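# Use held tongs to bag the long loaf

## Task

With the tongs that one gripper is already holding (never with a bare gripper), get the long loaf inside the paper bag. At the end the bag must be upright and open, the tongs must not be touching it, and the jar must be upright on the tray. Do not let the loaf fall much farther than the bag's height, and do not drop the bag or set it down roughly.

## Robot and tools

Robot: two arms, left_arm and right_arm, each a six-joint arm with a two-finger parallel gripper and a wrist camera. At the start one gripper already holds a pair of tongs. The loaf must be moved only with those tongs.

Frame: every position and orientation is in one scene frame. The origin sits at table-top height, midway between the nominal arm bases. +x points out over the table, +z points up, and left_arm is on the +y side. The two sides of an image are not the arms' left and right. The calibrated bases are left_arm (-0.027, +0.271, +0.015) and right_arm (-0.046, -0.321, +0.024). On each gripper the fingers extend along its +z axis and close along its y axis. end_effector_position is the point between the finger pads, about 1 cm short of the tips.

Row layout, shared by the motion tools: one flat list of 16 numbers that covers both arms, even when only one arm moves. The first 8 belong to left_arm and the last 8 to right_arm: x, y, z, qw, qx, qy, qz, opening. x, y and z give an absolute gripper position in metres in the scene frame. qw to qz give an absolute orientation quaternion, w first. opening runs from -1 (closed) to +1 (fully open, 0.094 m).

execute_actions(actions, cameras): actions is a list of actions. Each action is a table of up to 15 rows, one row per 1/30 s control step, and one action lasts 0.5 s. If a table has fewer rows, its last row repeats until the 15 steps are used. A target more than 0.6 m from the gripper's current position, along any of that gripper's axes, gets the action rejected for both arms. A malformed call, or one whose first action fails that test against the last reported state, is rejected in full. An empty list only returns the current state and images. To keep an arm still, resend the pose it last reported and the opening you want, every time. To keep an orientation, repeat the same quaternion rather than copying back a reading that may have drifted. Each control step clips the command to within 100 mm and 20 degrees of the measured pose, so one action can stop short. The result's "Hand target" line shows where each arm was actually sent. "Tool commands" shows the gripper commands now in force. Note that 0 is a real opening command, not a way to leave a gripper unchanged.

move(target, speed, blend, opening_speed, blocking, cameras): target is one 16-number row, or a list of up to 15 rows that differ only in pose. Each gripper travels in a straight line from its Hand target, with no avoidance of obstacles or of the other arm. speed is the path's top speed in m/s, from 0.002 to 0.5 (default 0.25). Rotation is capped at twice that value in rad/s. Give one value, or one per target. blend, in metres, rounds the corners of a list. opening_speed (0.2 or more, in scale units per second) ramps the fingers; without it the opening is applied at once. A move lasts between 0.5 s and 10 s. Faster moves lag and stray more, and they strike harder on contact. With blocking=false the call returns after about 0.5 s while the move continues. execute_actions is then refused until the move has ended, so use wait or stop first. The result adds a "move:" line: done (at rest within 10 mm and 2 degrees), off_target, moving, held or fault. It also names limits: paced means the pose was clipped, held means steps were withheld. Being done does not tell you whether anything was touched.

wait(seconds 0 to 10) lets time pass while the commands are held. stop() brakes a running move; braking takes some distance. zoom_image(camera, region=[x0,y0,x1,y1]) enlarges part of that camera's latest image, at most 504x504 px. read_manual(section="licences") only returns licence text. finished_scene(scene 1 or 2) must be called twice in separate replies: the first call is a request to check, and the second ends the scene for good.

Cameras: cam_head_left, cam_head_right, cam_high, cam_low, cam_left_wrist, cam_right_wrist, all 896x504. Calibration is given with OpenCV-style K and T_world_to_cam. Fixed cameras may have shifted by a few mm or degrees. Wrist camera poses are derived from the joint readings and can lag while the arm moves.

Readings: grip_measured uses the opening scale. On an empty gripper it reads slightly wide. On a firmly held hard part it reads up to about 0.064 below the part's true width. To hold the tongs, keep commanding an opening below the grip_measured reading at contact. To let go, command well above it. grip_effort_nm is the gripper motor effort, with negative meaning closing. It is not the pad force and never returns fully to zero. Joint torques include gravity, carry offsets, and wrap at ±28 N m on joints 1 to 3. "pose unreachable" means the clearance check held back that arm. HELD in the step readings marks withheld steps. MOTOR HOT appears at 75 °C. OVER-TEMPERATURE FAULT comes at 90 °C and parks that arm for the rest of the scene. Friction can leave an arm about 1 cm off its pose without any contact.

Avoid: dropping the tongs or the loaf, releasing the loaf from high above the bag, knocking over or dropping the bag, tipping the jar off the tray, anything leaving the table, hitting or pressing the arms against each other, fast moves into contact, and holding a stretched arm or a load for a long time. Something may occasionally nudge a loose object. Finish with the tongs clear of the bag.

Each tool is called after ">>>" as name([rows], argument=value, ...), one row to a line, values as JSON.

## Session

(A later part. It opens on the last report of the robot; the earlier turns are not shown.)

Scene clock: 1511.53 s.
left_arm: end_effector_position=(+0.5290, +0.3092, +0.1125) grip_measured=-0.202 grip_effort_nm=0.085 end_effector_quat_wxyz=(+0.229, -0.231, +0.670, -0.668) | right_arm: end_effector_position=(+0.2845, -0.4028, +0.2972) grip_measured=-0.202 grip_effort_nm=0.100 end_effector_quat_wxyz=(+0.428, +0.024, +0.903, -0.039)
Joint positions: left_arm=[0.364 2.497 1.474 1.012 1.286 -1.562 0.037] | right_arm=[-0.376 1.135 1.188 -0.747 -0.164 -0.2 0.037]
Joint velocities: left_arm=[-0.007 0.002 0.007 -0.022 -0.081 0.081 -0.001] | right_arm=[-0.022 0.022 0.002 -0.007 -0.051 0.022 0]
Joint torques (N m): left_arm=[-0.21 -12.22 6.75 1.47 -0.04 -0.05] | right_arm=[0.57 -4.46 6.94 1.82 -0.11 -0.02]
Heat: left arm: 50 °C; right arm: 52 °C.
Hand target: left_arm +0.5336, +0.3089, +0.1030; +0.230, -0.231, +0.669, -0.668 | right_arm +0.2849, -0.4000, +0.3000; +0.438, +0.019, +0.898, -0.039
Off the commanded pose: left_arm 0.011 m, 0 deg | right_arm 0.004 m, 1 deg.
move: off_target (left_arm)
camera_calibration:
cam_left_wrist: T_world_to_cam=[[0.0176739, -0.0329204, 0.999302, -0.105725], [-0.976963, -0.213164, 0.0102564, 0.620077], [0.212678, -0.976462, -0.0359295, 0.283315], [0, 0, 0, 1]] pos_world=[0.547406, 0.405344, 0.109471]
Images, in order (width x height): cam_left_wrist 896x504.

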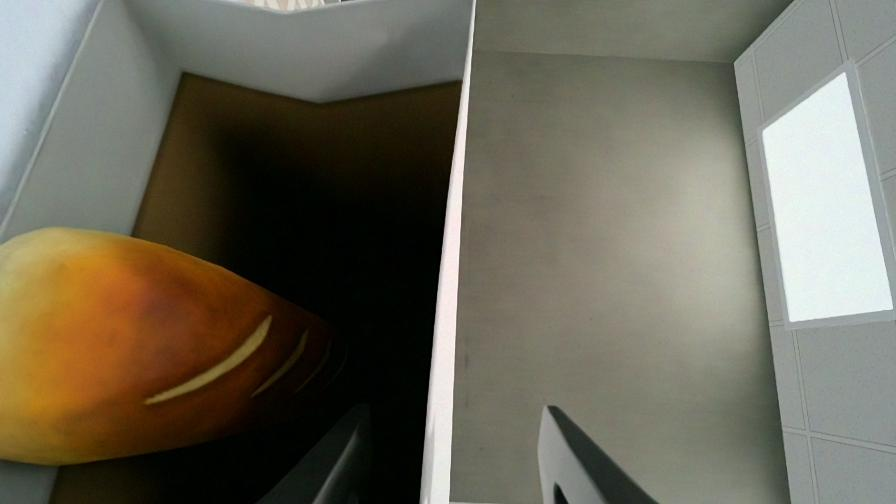

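>>> move(target=[0.534, 0.307, 0.093, 0.2302, -0.2302, 0.6686, -0.6686, -0.2, 0.285, -0.40, 0.30, 0.4378, 0.0191, 0.8982, -0.0392, -0.2], speed=0.04, cameras=["cam_left_wrist"])

Scene clock: 1517.67 s.
left_arm: end_effector_position=(+0.5291, +0.3095, +0.1024) grip_measured=-0.202 grip_effort_nm=0.081 end_effector_quat_wxyz=(+0.230, -0.234, +0.669, -0.667) | right_arm: end_effector_position=(+0.2845, -0.4028, +0.2972) grip_measured=-0.202 grip_effort_nm=0.105 end_effector_quat_wxyz=(+0.428, +0.024, +0.903, -0.039)
Joint positions: left_arm=[0.364 2.522 1.474 1.036 1.281 -1.563 0.037] | right_arm=[-0.376 1.135 1.188 -0.747 -0.164 -0.2 0.037]
Joint velocities: left_arm=[0.002 -0.012 0.007 -0.037 0.007 -0.037 -0.001] | right_arm=[-0.002 -0.017 0.032 -0.051 0.037 -0.022 0.001]
Joint torques (N m): left_arm=[-0.8 -12.16 6.72 1.48 0 -0.02] | right_arm=[0.57 -4.46 6.97 1.82 -0.11 -0.02]
Heat: left arm: 50 °C; right arm: 52 °C.
Hand target: left_arm +0.5336, +0.3070, +0.0931; +0.230, -0.231, +0.669, -0.668 | right_arm +0.2849, -0.4000, +0.3000; +0.438, +0.019, +0.898, -0.039
Off the commanded pose: left_arm 0.011 m, 0 deg | right_arm 0.004 m, 1 deg.
move: off_target (left_arm)
camera_calibration:
cam_left_wrist: T_world_to_cam=[[0.0198326, -0.0317508, 0.999299, -0.0971229], [-0.975787, -0.21837, 0.0124277, 0.621191], [0.217823, -0.975349, -0.0353129, 0.280136], [0, 0, 0, 1]] pos_world=[0.547056, 0.405796, 0.0992272]
Images, in order (width x height): cam_left_wrist 896x504.

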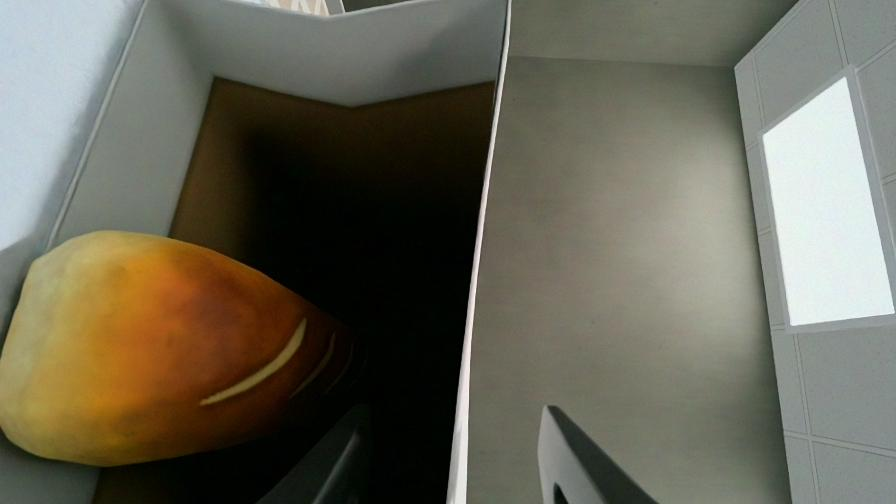

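>>> move(target=[0.534, 0.307, 0.093, 0.2302, -0.2302, 0.6686, -0.6686, -1.0, 0.285, -0.40, 0.30, 0.4378, 0.0191, 0.8982, -0.0392, -0.2], opening_speed=0.4, cameras=["cam_left_wrist", "cam_head_right", "cam_high"])

Scene clock: 1526.23 s.
left_arm: end_effector_position=(+0.5293, +0.3085, +0.1026) grip_measured=-0.985 grip_effort_nm=-0.828 end_effector_quat_wxyz=(+0.230, -0.233, +0.669, -0.667) | right_arm: end_effector_position=(+0.2846, -0.4028, +0.2972) grip_measured=-0.202 grip_effort_nm=0.100 end_effector_quat_wxyz=(+0.428, +0.024, +0.903, -0.039)
Joint positions: left_arm=[0.363 2.522 1.474 1.038 1.28 -1.563 0.001] | right_arm=[-0.376 1.135 1.188 -0.747 -0.164 -0.2 0.037]
Joint velocities: left_arm=[0.007 -0.007 -0.032 -0.022 0.037 -0.037 0] | right_arm=[0.012 0.012 -0.007 0.022 0.007 -0.066 -0.001]
Joint torques (N m): left_arm=[-0.64 -12.26 6.64 1.48 -0.03 0.02] | right_arm=[0.57 -4.45 6.95 1.82 -0.11 -0.02]
Heat: left arm: 50 °C; right arm: 52 °C.
Hand target: left_arm +0.5336, +0.3071, +0.0930; +0.230, -0.231, +0.669, -0.668 | right_arm +0.2850, -0.4000, +0.3001; +0.438, +0.019, +0.898, -0.039
Off the commanded pose: left_arm 0.011 m, 0 deg | right_arm 0.004 m, 1 deg.
move: off_target (left_arm)
camera_calibration:
cam_left_wrist: T_world_to_cam=[[0.0183267, -0.0322471, 0.999312, -0.0964384], [-0.976053, -0.21726, 0.0108893, 0.621108], [0.216759, -0.975581, -0.0354565, 0.279802], [0, 0, 0, 1]] pos_world=[0.547352, 0.404802, 0.0995294]
Images, in order (width x height): cam_head_right 896x504, cam_high 896x504, cam_left_wrist 896x504.

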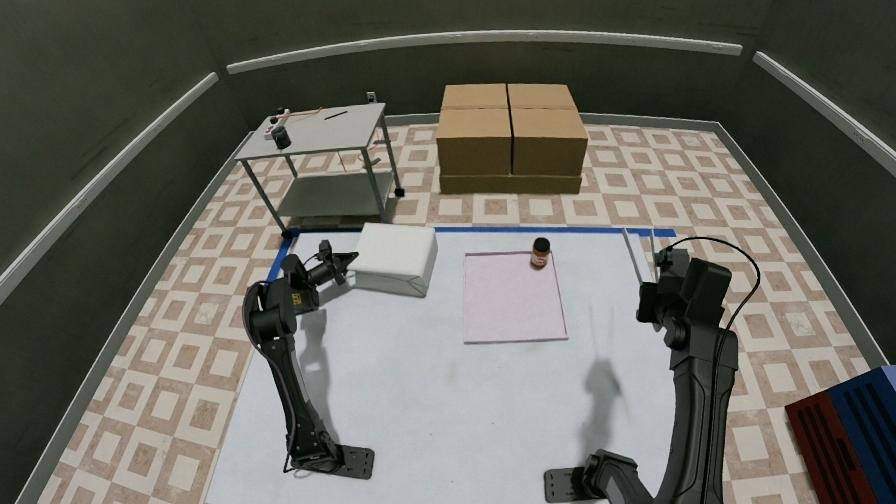

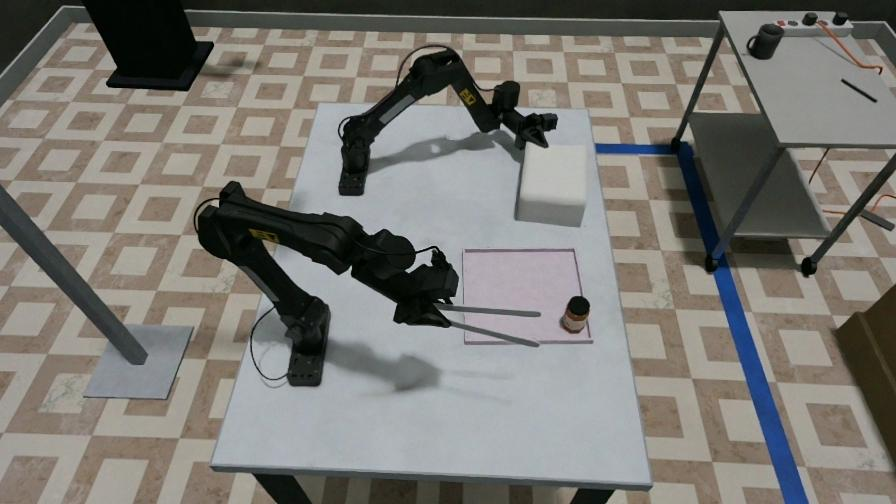

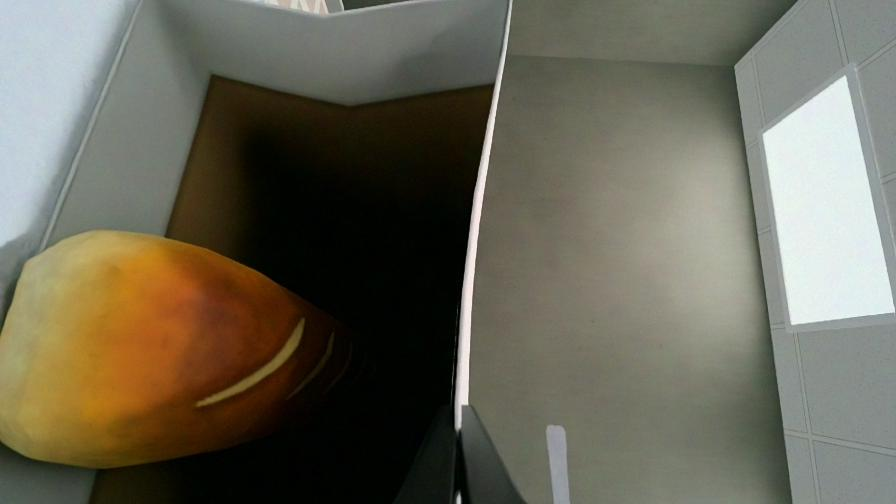

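>>> move([
  [0.5269, 0.2881, 0.138, 0.2554, -0.2033, 0.7218, -0.6102, -1.0, 0.285, -0.40, 0.30, 0.4378, 0.0191, 0.8982, -0.0392, -0.2],
  [0.5242, 0.2621, 0.170, 0.2787, -0.1749, 0.7697, -0.5472, -1.0, 0.285, -0.40, 0.30, 0.4378, 0.0191, 0.8982, -0.0392, -0.2],
], speed=0.05, blend=0.01, cameras=["cam_left_wrist", "cam_head_right", "cam_high"])

Scene clock: 1570.10 s.
left_arm: end_effector_position=(+0.5212, +0.2644, +0.1368) grip_measured=-0.985 grip_effort_nm=-0.823 end_effector_quat_wxyz=(+0.253, -0.206, +0.769, -0.550) | right_arm: end_effector_position=(+0.2846, -0.4028, +0.2972) grip_measured=-0.202 grip_effort_nm=0.105 end_effector_quat_wxyz=(+0.428, +0.024, +0.903, -0.039)
Joint positions: left_arm=[0.262 2.206 1.463 0.143 1.078 -0.86 0.001] | right_arm=[-0.376 1.135 1.188 -0.747 -0.164 -0.2 0.037]
Joint velocities: left_arm=[-0.017 -0.007 -0.017 -0.007 -0.007 -0.007 0] | right_arm=[0.007 0.007 -0.012 0.051 -0.051 -0.022 0.001]
Joint torques (N m): left_arm=[-0.58 -19.32 7.35 1.21 0.48 0.18] | right_arm=[0.58 -4.45 6.95 1.82 -0.11 -0.02]
Heat: left arm: 54 °C; right arm: 52 °C.
Hand target: left_arm +0.5235, +0.2612, +0.1710; +0.279, -0.176, +0.767, -0.550 | right_arm +0.2849, -0.4000, +0.3000; +0.438, +0.019, +0.898, -0.039
Off the commanded pose: left_arm 0.033 m, 5 deg | right_arm 0.004 m, 1 deg.
move: off_target (left_arm)
camera_calibration:
cam_left_wrist: T_world_to_cam=[[0.0536302, -0.338964, 0.93927, -0.0609708], [-0.975744, -0.217717, -0.022857, 0.607817], [0.212243, -0.915261, -0.342418, 0.268058], [0, 0, 0, 1]] pos_world=[0.539451, 0.357009, 0.162949]
Images, in order (width x height): cam_head_right 896x504, cam_high 896x504, cam_left_wrist 896x504.

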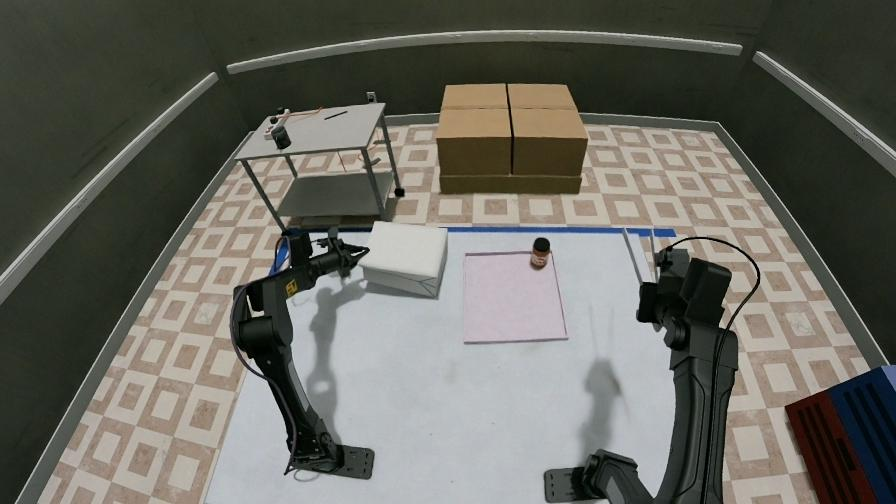

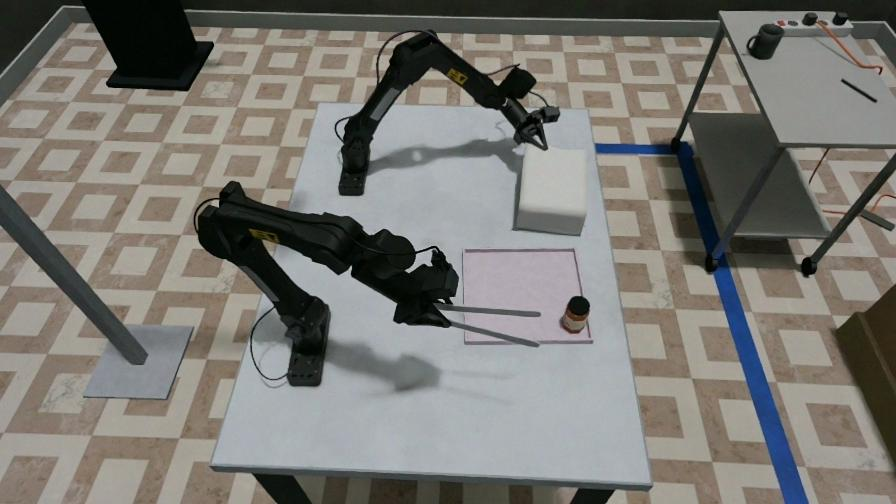

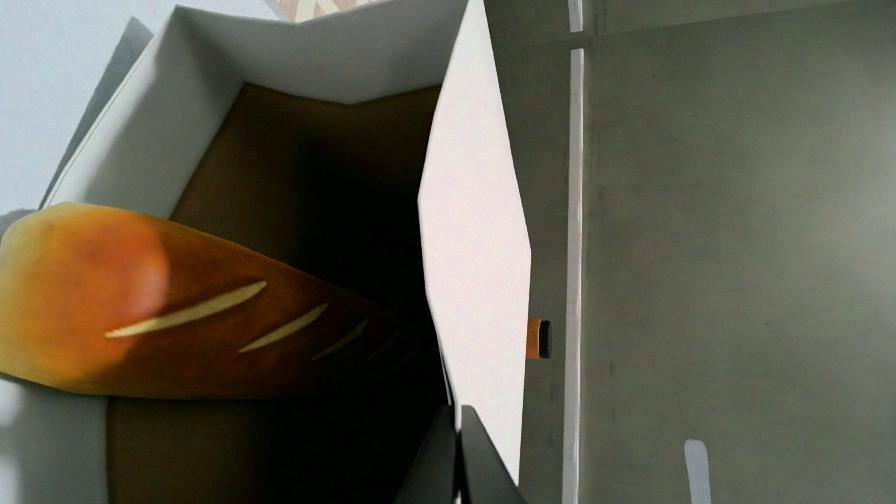

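>>> move(target=[0.5242, 0.275, 0.195, 0.2787, -0.1749, 0.7697, -0.5472, -1.0, 0.285, -0.40, 0.30, 0.4378, 0.0191, 0.8982, -0.0392, -0.2], speed=0.04, cameras=["cam_left_wrist", "cam_head_right", "cam_high"])

Scene clock: 1581.87 s.
left_arm: end_effector_position=(+0.5220, +0.2725, +0.1560) grip_measured=-0.985 grip_effort_nm=-0.828 end_effector_quat_wxyz=(+0.247, -0.206, +0.773, -0.547) | right_arm: end_effector_position=(+0.2846, -0.4028, +0.2972) grip_measured=-0.202 grip_effort_nm=0.105 end_effector_quat_wxyz=(+0.428, +0.024, +0.903, -0.039)
Joint positions: left_arm=[0.279 2.188 1.542 -0.007 1.091 -0.81 0.001] | right_arm=[-0.376 1.135 1.188 -0.747 -0.164 -0.2 0.037]
Joint velocities: left_arm=[0.012 -0.002 -0.022 -0.037 -0.007 0.007 0.001] | right_arm=[-0.007 -0.007 0.007 -0.066 0.022 -0.051 0]
Joint torques (N m): left_arm=[0.57 -20.01 8.03 1.18 0.5 0.19] | right_arm=[0.57 -4.46 6.95 1.82 -0.11 -0.02]
Heat: left arm: 58 °C; right arm: 52 °C.
Hand target: left_arm +0.5227, +0.2744, +0.1946; +0.279, -0.175, +0.770, -0.547 | right_arm +0.2850, -0.4000, +0.3000; +0.438, +0.019, +0.898, -0.039
Off the commanded pose: left_arm 0.039 m, 5 deg | right_arm 0.004 m, 1 deg.
move: off_target (left_arm)
camera_calibration:
cam_left_wrist: T_world_to_cam=[[0.0620868, -0.347571, 0.935596, -0.0778349], [-0.97758, -0.210151, -0.0131978, 0.608185], [0.201204, -0.9138, -0.352826, 0.288898], [0, 0, 0, 1]] pos_world=[0.541255, 0.364753, 0.18278]
Images, in order (width x height): cam_head_right 896x504, cam_high 896x504, cam_left_wrist 896x504.

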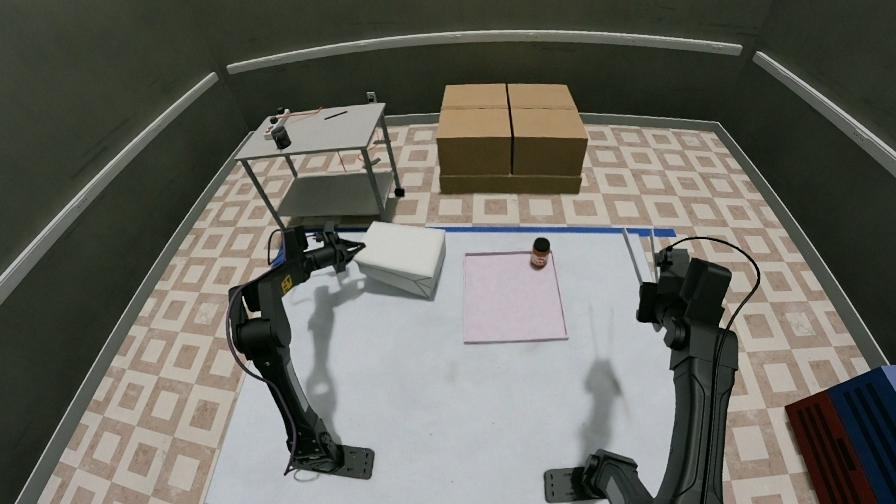

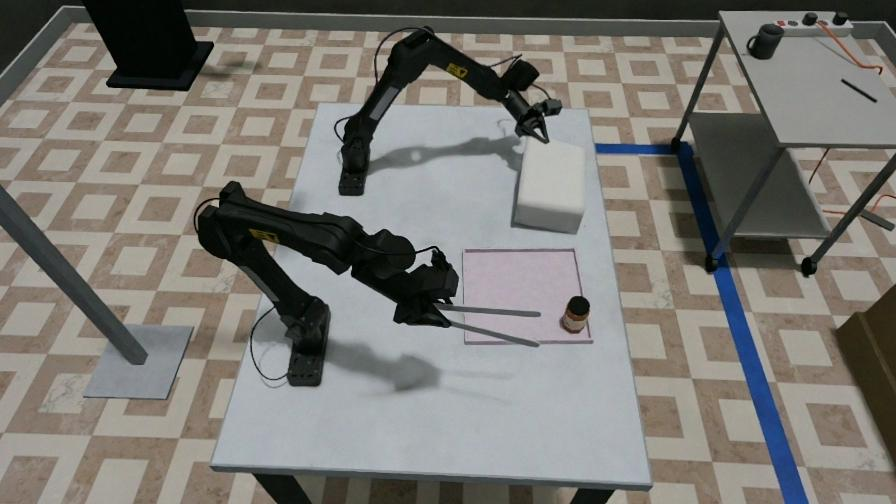

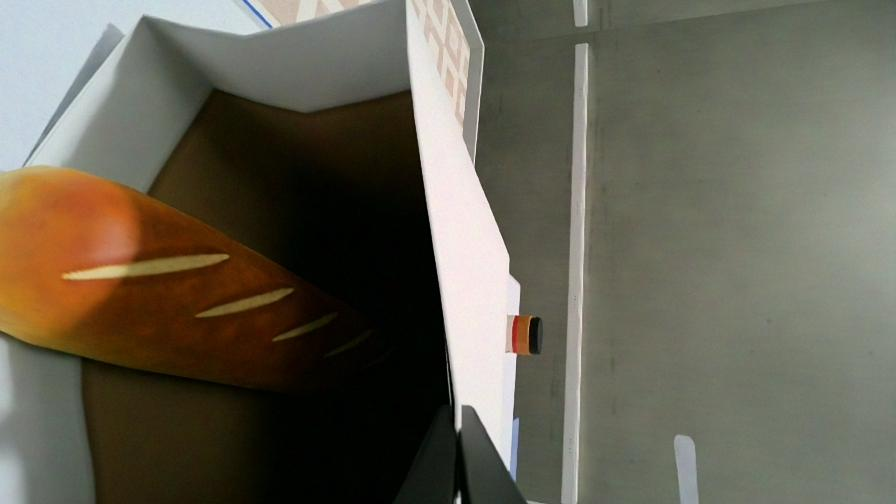

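>>> move([
  [0.5194, 0.237, 0.222, 0.2937, -0.1542, 0.7996, -0.5005, -1.0, 0.285, -0.40, 0.30, 0.4378, 0.0191, 0.8982, -0.0392, -0.2],
  [0.5150, 0.208, 0.242, 0.3094, -0.1297, 0.8303, -0.4449, -1.0, 0.285, -0.40, 0.30, 0.4378, 0.0191, 0.8982, -0.0392, -0.2],
], speed=0.05, blend=0.01, cameras=["cam_left_wrist", "cam_head_right", "cam_high"])

Scene clock: 1603.43 s.
left_arm: end_effector_position=(+0.5155, +0.2105, +0.2025) grip_measured=-0.985 grip_effort_nm=-0.828 end_effector_quat_wxyz=(+0.276, -0.158, +0.838, -0.443) | right_arm: end_effector_position=(+0.2846, -0.4028, +0.2972) grip_measured=-0.202 grip_effort_nm=0.110 end_effector_quat_wxyz=(+0.428, +0.024, +0.903, -0.039)
Joint positions: left_arm=[0.112 2.028 1.629 -0.325 0.813 -0.631 0.001] | right_arm=[-0.376 1.135 1.188 -0.747 -0.164 -0.2 0.037]
Joint velocities: left_arm=[-0.022 0.002 -0.002 -0.051 -0.022 0.051 -0.001] | right_arm=[-0.002 -0.007 0.012 0.037 -0.007 0.007 -0.001]
Joint torques (N m): left_arm=[-0.42 -18.5 8.59 1.3 0.35 0.25] | right_arm=[0.58 -4.46 6.95 1.82 -0.11 -0.02]
Heat: left arm: 66 °C; right arm: 52 °C.
Hand target: left_arm +0.5142, +0.2072, +0.2410; +0.309, -0.130, +0.830, -0.445 | right_arm +0.2850, -0.4000, +0.3000; +0.438, +0.019, +0.898, -0.039
Off the commanded pose: left_arm 0.040 m, 5 deg | right_arm 0.004 m, 1 deg.
move: off_target (left_arm)
camera_calibration:
cam_left_wrist: T_world_to_cam=[[0.0352743, -0.582711, 0.811913, -0.0540778], [-0.97992, -0.1797, -0.0863976, 0.598997], [0.196246, -0.792563, -0.577349, 0.272447], [0, 0, 0, 1]] pos_world=[0.53541, 0.292059, 0.252955]
Images, in order (width x height): cam_head_right 896x504, cam_high 896x504, cam_left_wrist 896x504.

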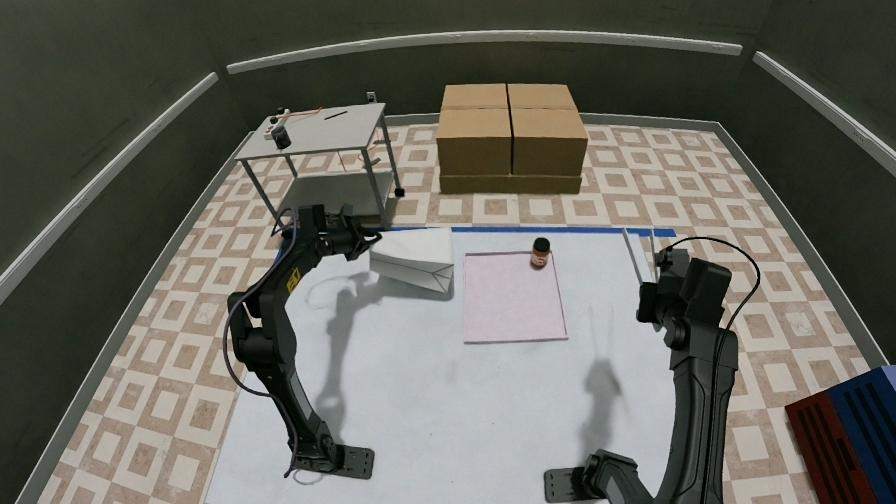

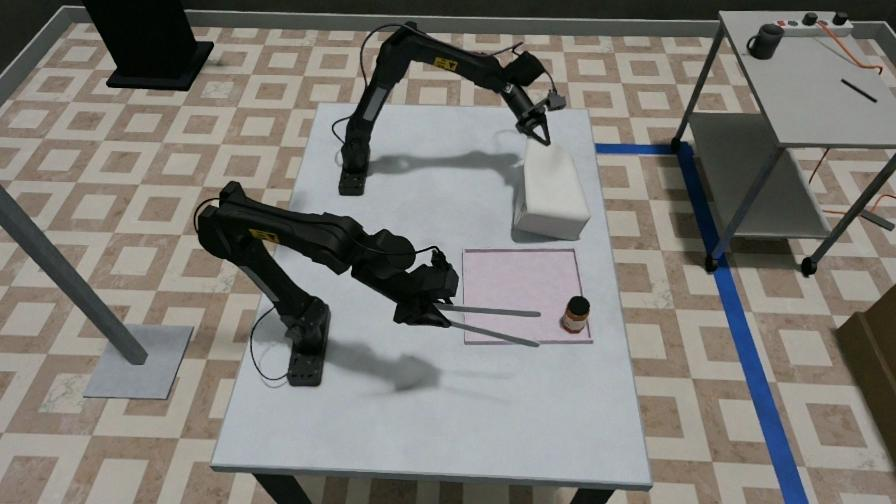

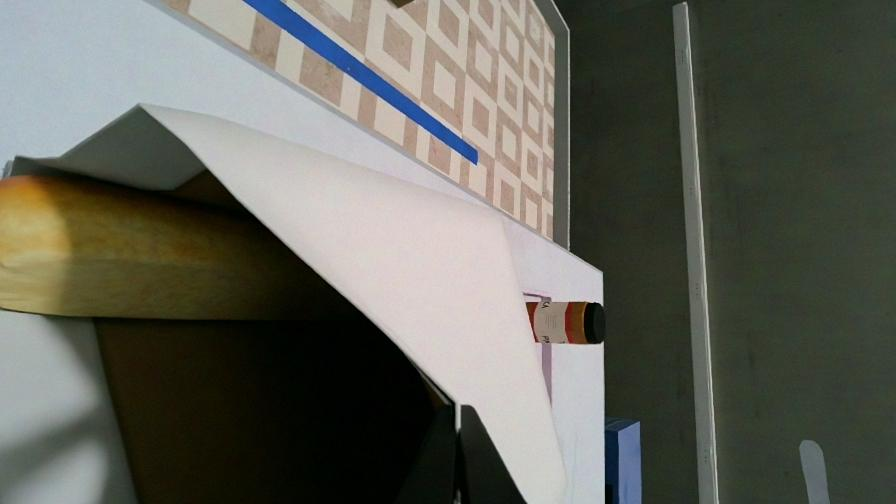

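>>> zoom_image(camera="cam_head_right", region=[260, 190, 500, 325])

>>> zoom_image(camera="cam_high", region=[440, 80, 680, 260])

Scaled by 2.100.

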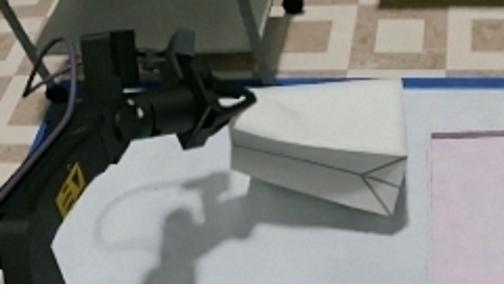

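Scaled by 2.100.

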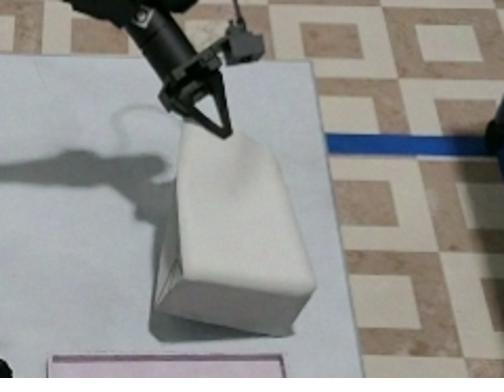

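>>> move([
  [0.487, 0.180, 0.268, 0.3349, -0.0823, 0.8768, -0.3351, -1.0, 0.285, -0.40, 0.30, 0.4378, 0.0191, 0.8982, -0.0392, -0.2],
  [0.460, 0.160, 0.278, 0.3487, -0.05, 0.8994, -0.2585, -1.0, 0.285, -0.40, 0.30, 0.4378, 0.0191, 0.8982, -0.0392, -0.2],
], speed=0.06, blend=0.01, cameras=["cam_left_wrist", "cam_head_right", "cam_high"])

Scene clock: 1635.30 s.
left_arm: end_effector_position=(+0.4633, +0.1604, +0.2438) grip_measured=-0.985 grip_effort_nm=-0.823 end_effector_quat_wxyz=(+0.315, -0.067, +0.911, -0.256) | right_arm: end_effector_position=(+0.2846, -0.4028, +0.2972) grip_measured=-0.202 grip_effort_nm=0.100 end_effector_quat_wxyz=(+0.428, +0.024, +0.903, -0.039)
Joint positions: left_arm=[-0.109 1.813 1.669 -0.66 0.373 -0.394 0.001] | right_arm=[-0.376 1.135 1.188 -0.747 -0.164 -0.2 0.037]
Joint velocities: left_arm=[-0.012 -0.002 -0.002 0.007 -0.007 -0.037 -0.001] | right_arm=[-0.027 0.027 -0.012 -0.066 0.051 -0.066 -0.001]
Joint torques (N m): left_arm=[-0.55 -15.87 7.9 1.34 0.13 0.18] | right_arm=[0.58 -4.46 6.95 1.82 -0.11 -0.02]
Heat: left arm: 58 °C; right arm: 52 °C.
Hand target: left_arm +0.4593, +0.1591, +0.2764; +0.347, -0.050, +0.900, -0.258 | right_arm +0.2850, -0.4000, +0.3000; +0.438, +0.019, +0.898, -0.039
Off the commanded pose: left_arm 0.034 m, 5 deg | right_arm 0.004 m, 1 deg.
move: off_target (left_arm)
camera_calibration:
cam_left_wrist: T_world_to_cam=[[-0.025216, -0.875967, 0.481711, 0.0405351], [-0.978155, -0.0778396, -0.192751, 0.551167], [0.20634, -0.476048, -0.85487, 0.279037], [0, 0, 0, 1]] pos_world=[0.482573, 0.211245, 0.325252]
Images, in order (width x height): cam_head_right 896x504, cam_high 896x504, cam_left_wrist 896x504.

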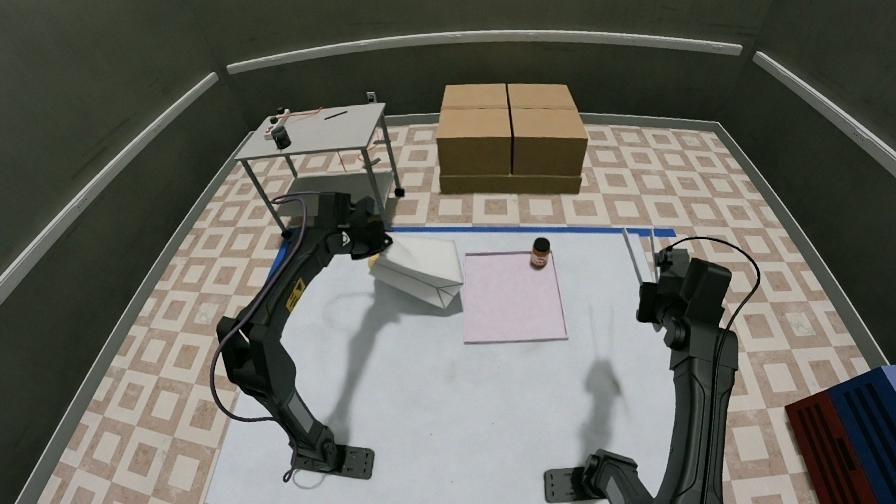

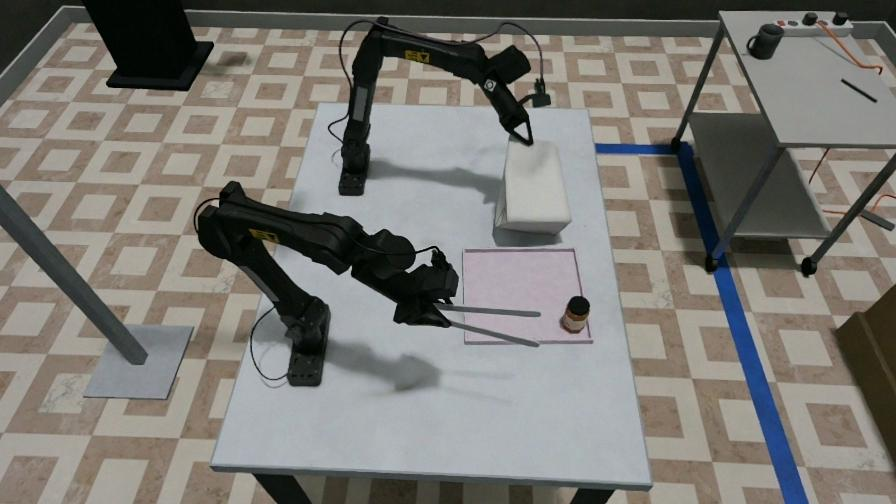

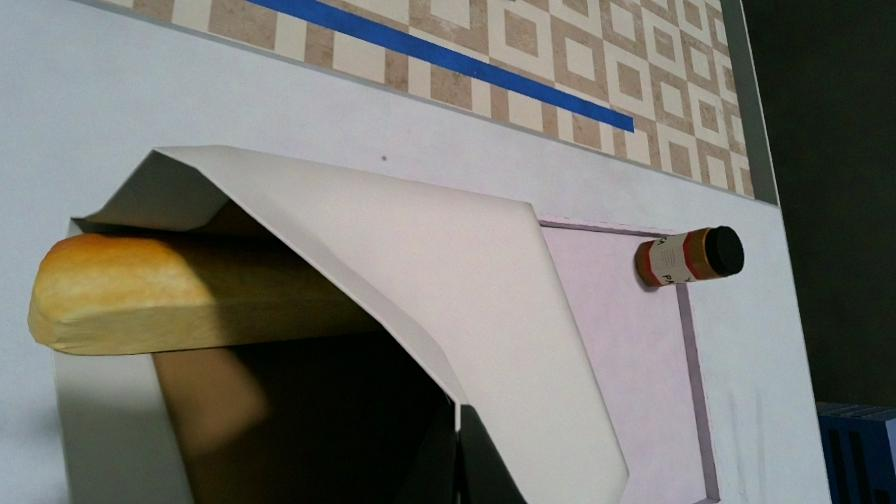

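>>> zoom_image(camera="cam_head_right", region=[300, 190, 500, 325])

>>> zoom_image(camera="cam_high", region=[440, 80, 640, 260])

Scaled by 2.520.

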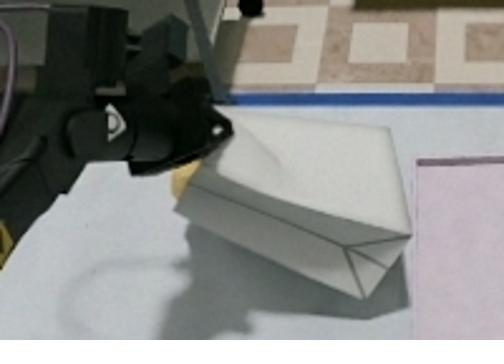

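Scaled by 2.520.

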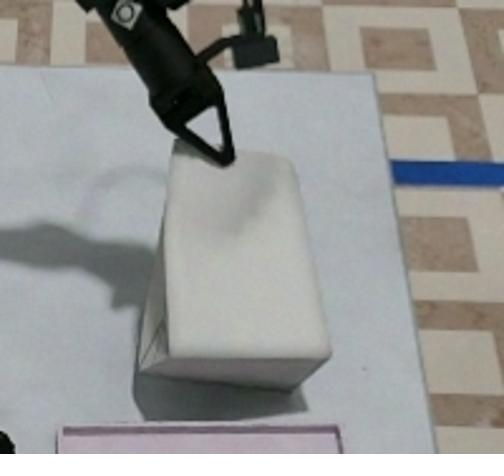

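>>> move(target=[0.445, 0.165, 0.315, 0.3600, -0.0171, 0.9152, -0.1800, -1.0, 0.285, -0.40, 0.30, 0.4378, 0.0191, 0.8982, -0.0392, -0.2], speed=0.06, cameras=["cam_left_wrist", "cam_head_right", "cam_high"])

>>> zoom_image(camera="cam_head_right", region=[300, 190, 500, 325])

>>> zoom_image(camera="cam_high", region=[440, 80, 640, 260])

Scene clock: 1658.77 s.
left_arm: end_effector_position=(+0.4485, +0.1664, +0.2795) grip_measured=-0.985 grip_effort_nm=-0.818 end_effector_quat_wxyz=(+0.324, -0.031, +0.929, -0.177) | right_arm: end_effector_position=(+0.2846, -0.4028, +0.2972) grip_measured=-0.202 grip_effort_nm=0.105 end_effector_quat_wxyz=(+0.428, +0.024, +0.903, -0.039)
Joint positions: left_arm=[-0.152 1.802 1.849 -0.888 0.222 -0.29 0.001] | right_arm=[-0.376 1.135 1.188 -0.747 -0.164 -0.2 0.037]
Joint velocities: left_arm=[-0.002 0.007 -0.027 0.037 0.022 -0.051 -0.001] | right_arm=[-0.012 0.022 -0.032 0.022 -0.007 -0.007 -0.001]
Joint torques (N m): left_arm=[-0.31 -15.17 8.59 1.3 0.1 0.18] | right_arm=[0.58 -4.46 6.95 1.82 -0.11 -0.02]
Heat: left arm: 61 °C; right arm: 52 °C.
Hand target: left_arm +0.4436, +0.1650, +0.3138; +0.360, -0.017, +0.915, -0.180 | right_arm +0.2850, -0.4000, +0.3000; +0.438, +0.019, +0.898, -0.039
Off the commanded pose: left_arm 0.036 m, 5 deg | right_arm 0.004 m, 1 deg.
move: off_target (left_arm)
camera_calibration:
cam_left_wrist: T_world_to_cam=[[-0.0432861, -0.946914, 0.318561, 0.0938251], [-0.976061, -0.0279453, -0.215694, 0.541242], [0.213146, -0.320271, -0.923036, 0.305552], [0, 0, 0, 1]] pos_world=[0.46722, 0.201829, 0.368889]
Images, in order (width x height): cam_head_right 896x504, cam_high 896x504, cam_left_wrist 896x504.

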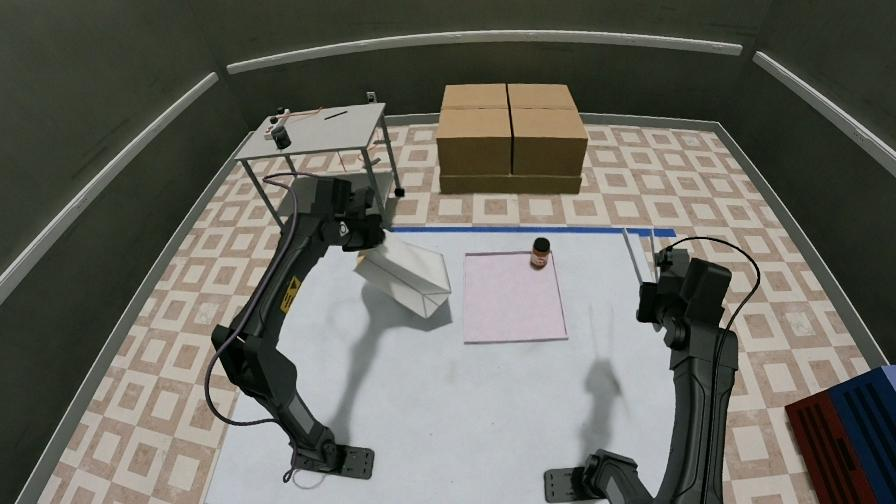

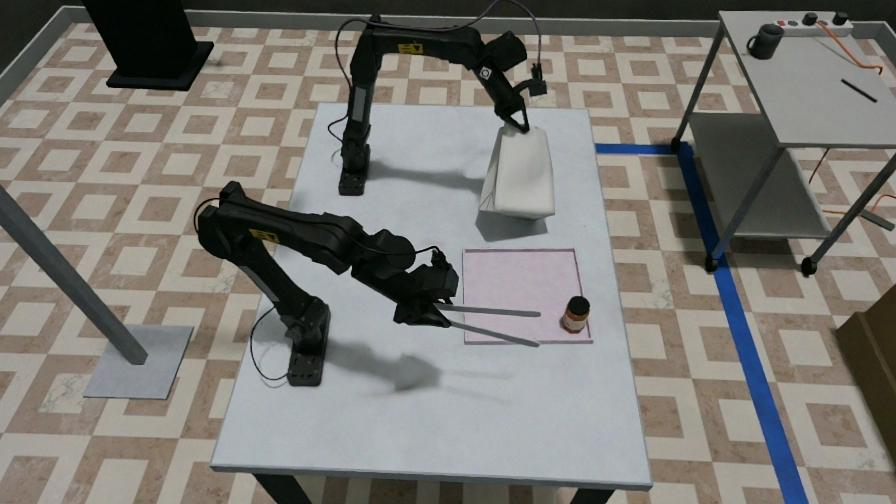

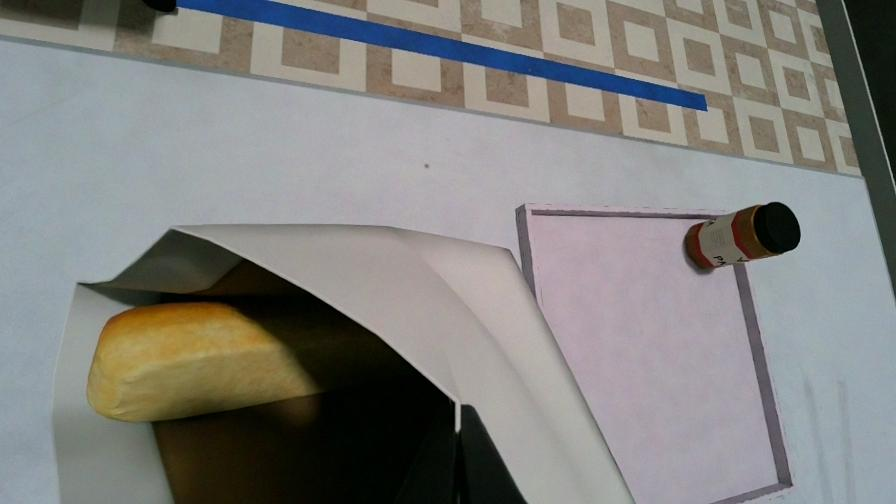

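Scaled by 2.520.

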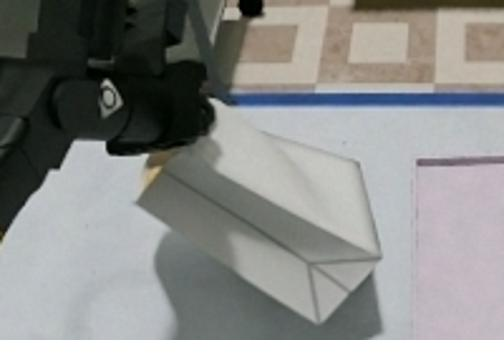

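Scaled by 2.520.

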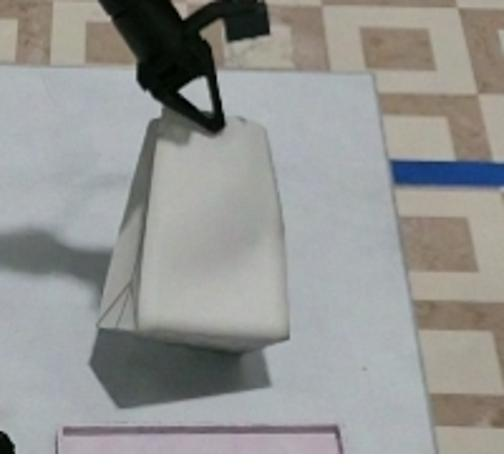

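>>> move(target=[0.435, 0.165, 0.335, 0.4611, 0.0464, 0.8858, -0.0241, -1.0, 0.285, -0.40, 0.30, 0.4378, 0.0191, 0.8982, -0.0392, -0.2], speed=0.06, cameras=["cam_left_wrist", "cam_head_right", "cam_high"])

>>> zoom_image(camera="cam_head_right", region=[300, 190, 500, 325])

>>> zoom_image(camera="cam_high", region=[440, 80, 640, 260])

Scene clock: 1679.80 s.
left_arm: end_effector_position=(+0.4401, +0.1640, +0.3127) grip_measured=-0.985 grip_effort_nm=-0.823 end_effector_quat_wxyz=(+0.431, +0.046, +0.901, -0.023) | right_arm: end_effector_position=(+0.2846, -0.4028, +0.2972) grip_measured=-0.202 grip_effort_nm=0.100 end_effector_quat_wxyz=(+0.428, +0.024, +0.903, -0.039)
Joint positions: left_arm=[-0.292 1.669 1.724 -0.741 -0.136 -0.113 0.001] | right_arm=[-0.376 1.135 1.188 -0.747 -0.164 -0.2 0.037]
Joint velocities: left_arm=[-0.002 0.007 0.007 -0.022 0.037 -0.007 -0.001] | right_arm=[0.007 0.002 0.002 -0.007 -0.022 0.022 -0.001]
Joint torques (N m): left_arm=[-0.29 -14.12 4.83 1.8 -0.16 0.16] | right_arm=[0.57 -4.46 6.95 1.82 -0.11 -0.02]
Heat: left arm: 62 °C; right arm: 52 °C.
Hand target: left_arm +0.4351, +0.1652, +0.3339; +0.460, +0.048, +0.887, -0.023 | right_arm +0.2850, -0.4000, +0.3000; +0.438, +0.019, +0.898, -0.039
Off the commanded pose: left_arm 0.023 m, 4 deg | right_arm 0.004 m, 1 deg.
move: off_target (left_arm)
camera_calibration:
cam_left_wrist: T_world_to_cam=[[-0.08078, -0.996412, -0.0252713, 0.212741], [-0.899085, 0.0837874, -0.429681, 0.554904], [0.430257, -0.0119886, -0.902627, 0.184766], [0, 0, 0, 1]] pos_world=[0.436594, 0.167699, 0.410583]
Images, in order (width x height): cam_head_right 896x504, cam_high 896x504, cam_left_wrist 896x504.

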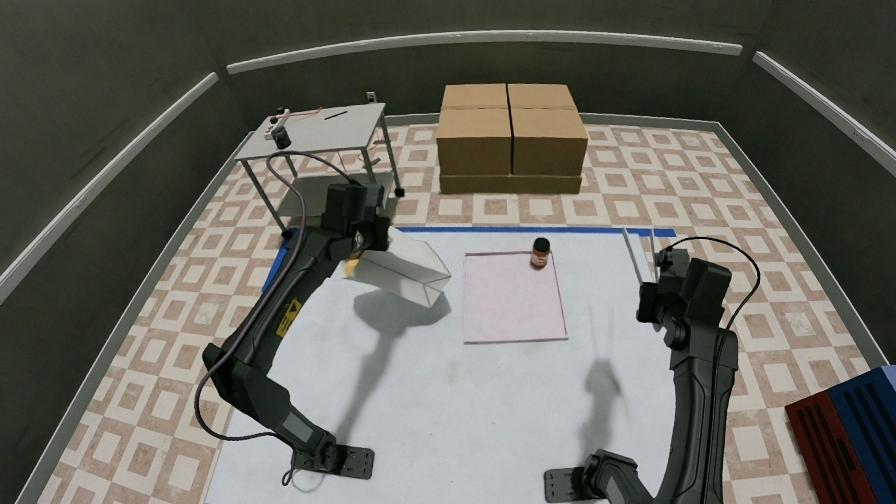

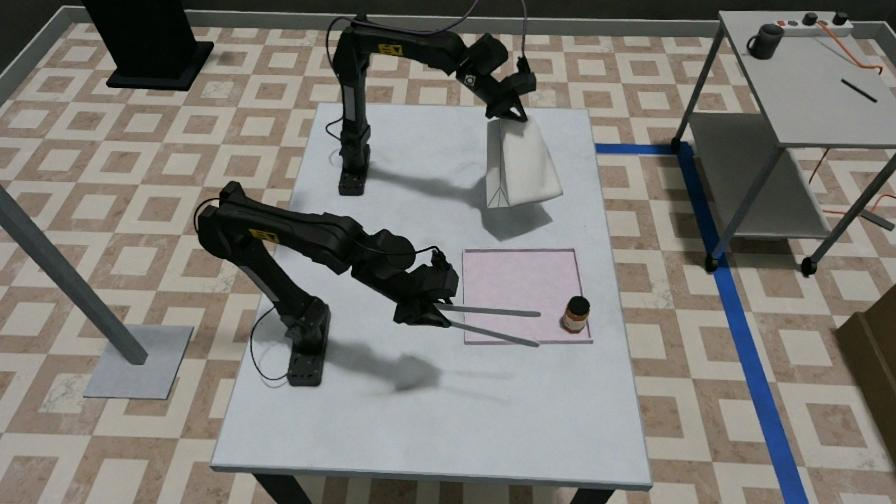

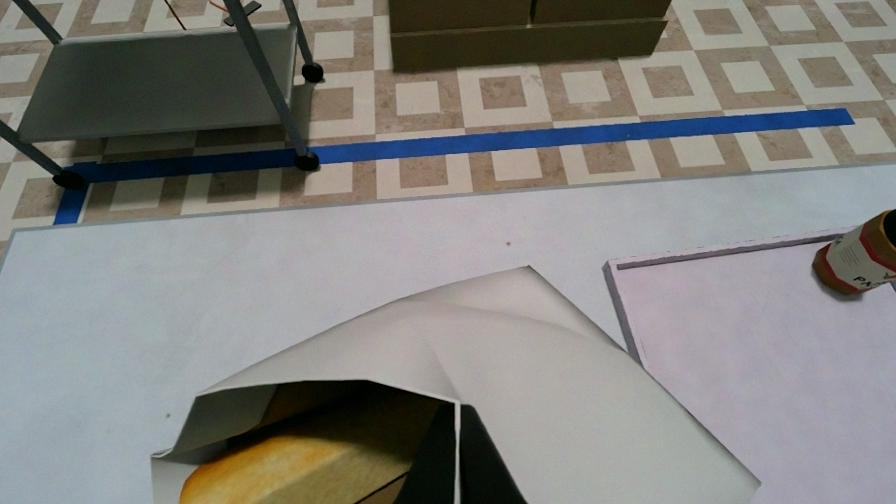

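Scaled by 2.520.

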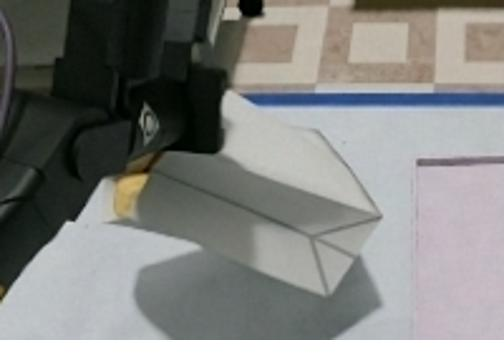

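Scaled by 2.520.

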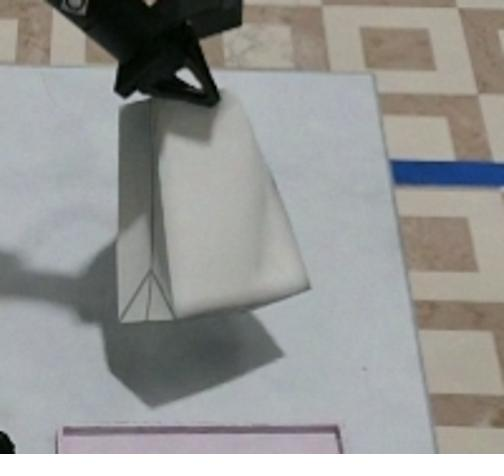

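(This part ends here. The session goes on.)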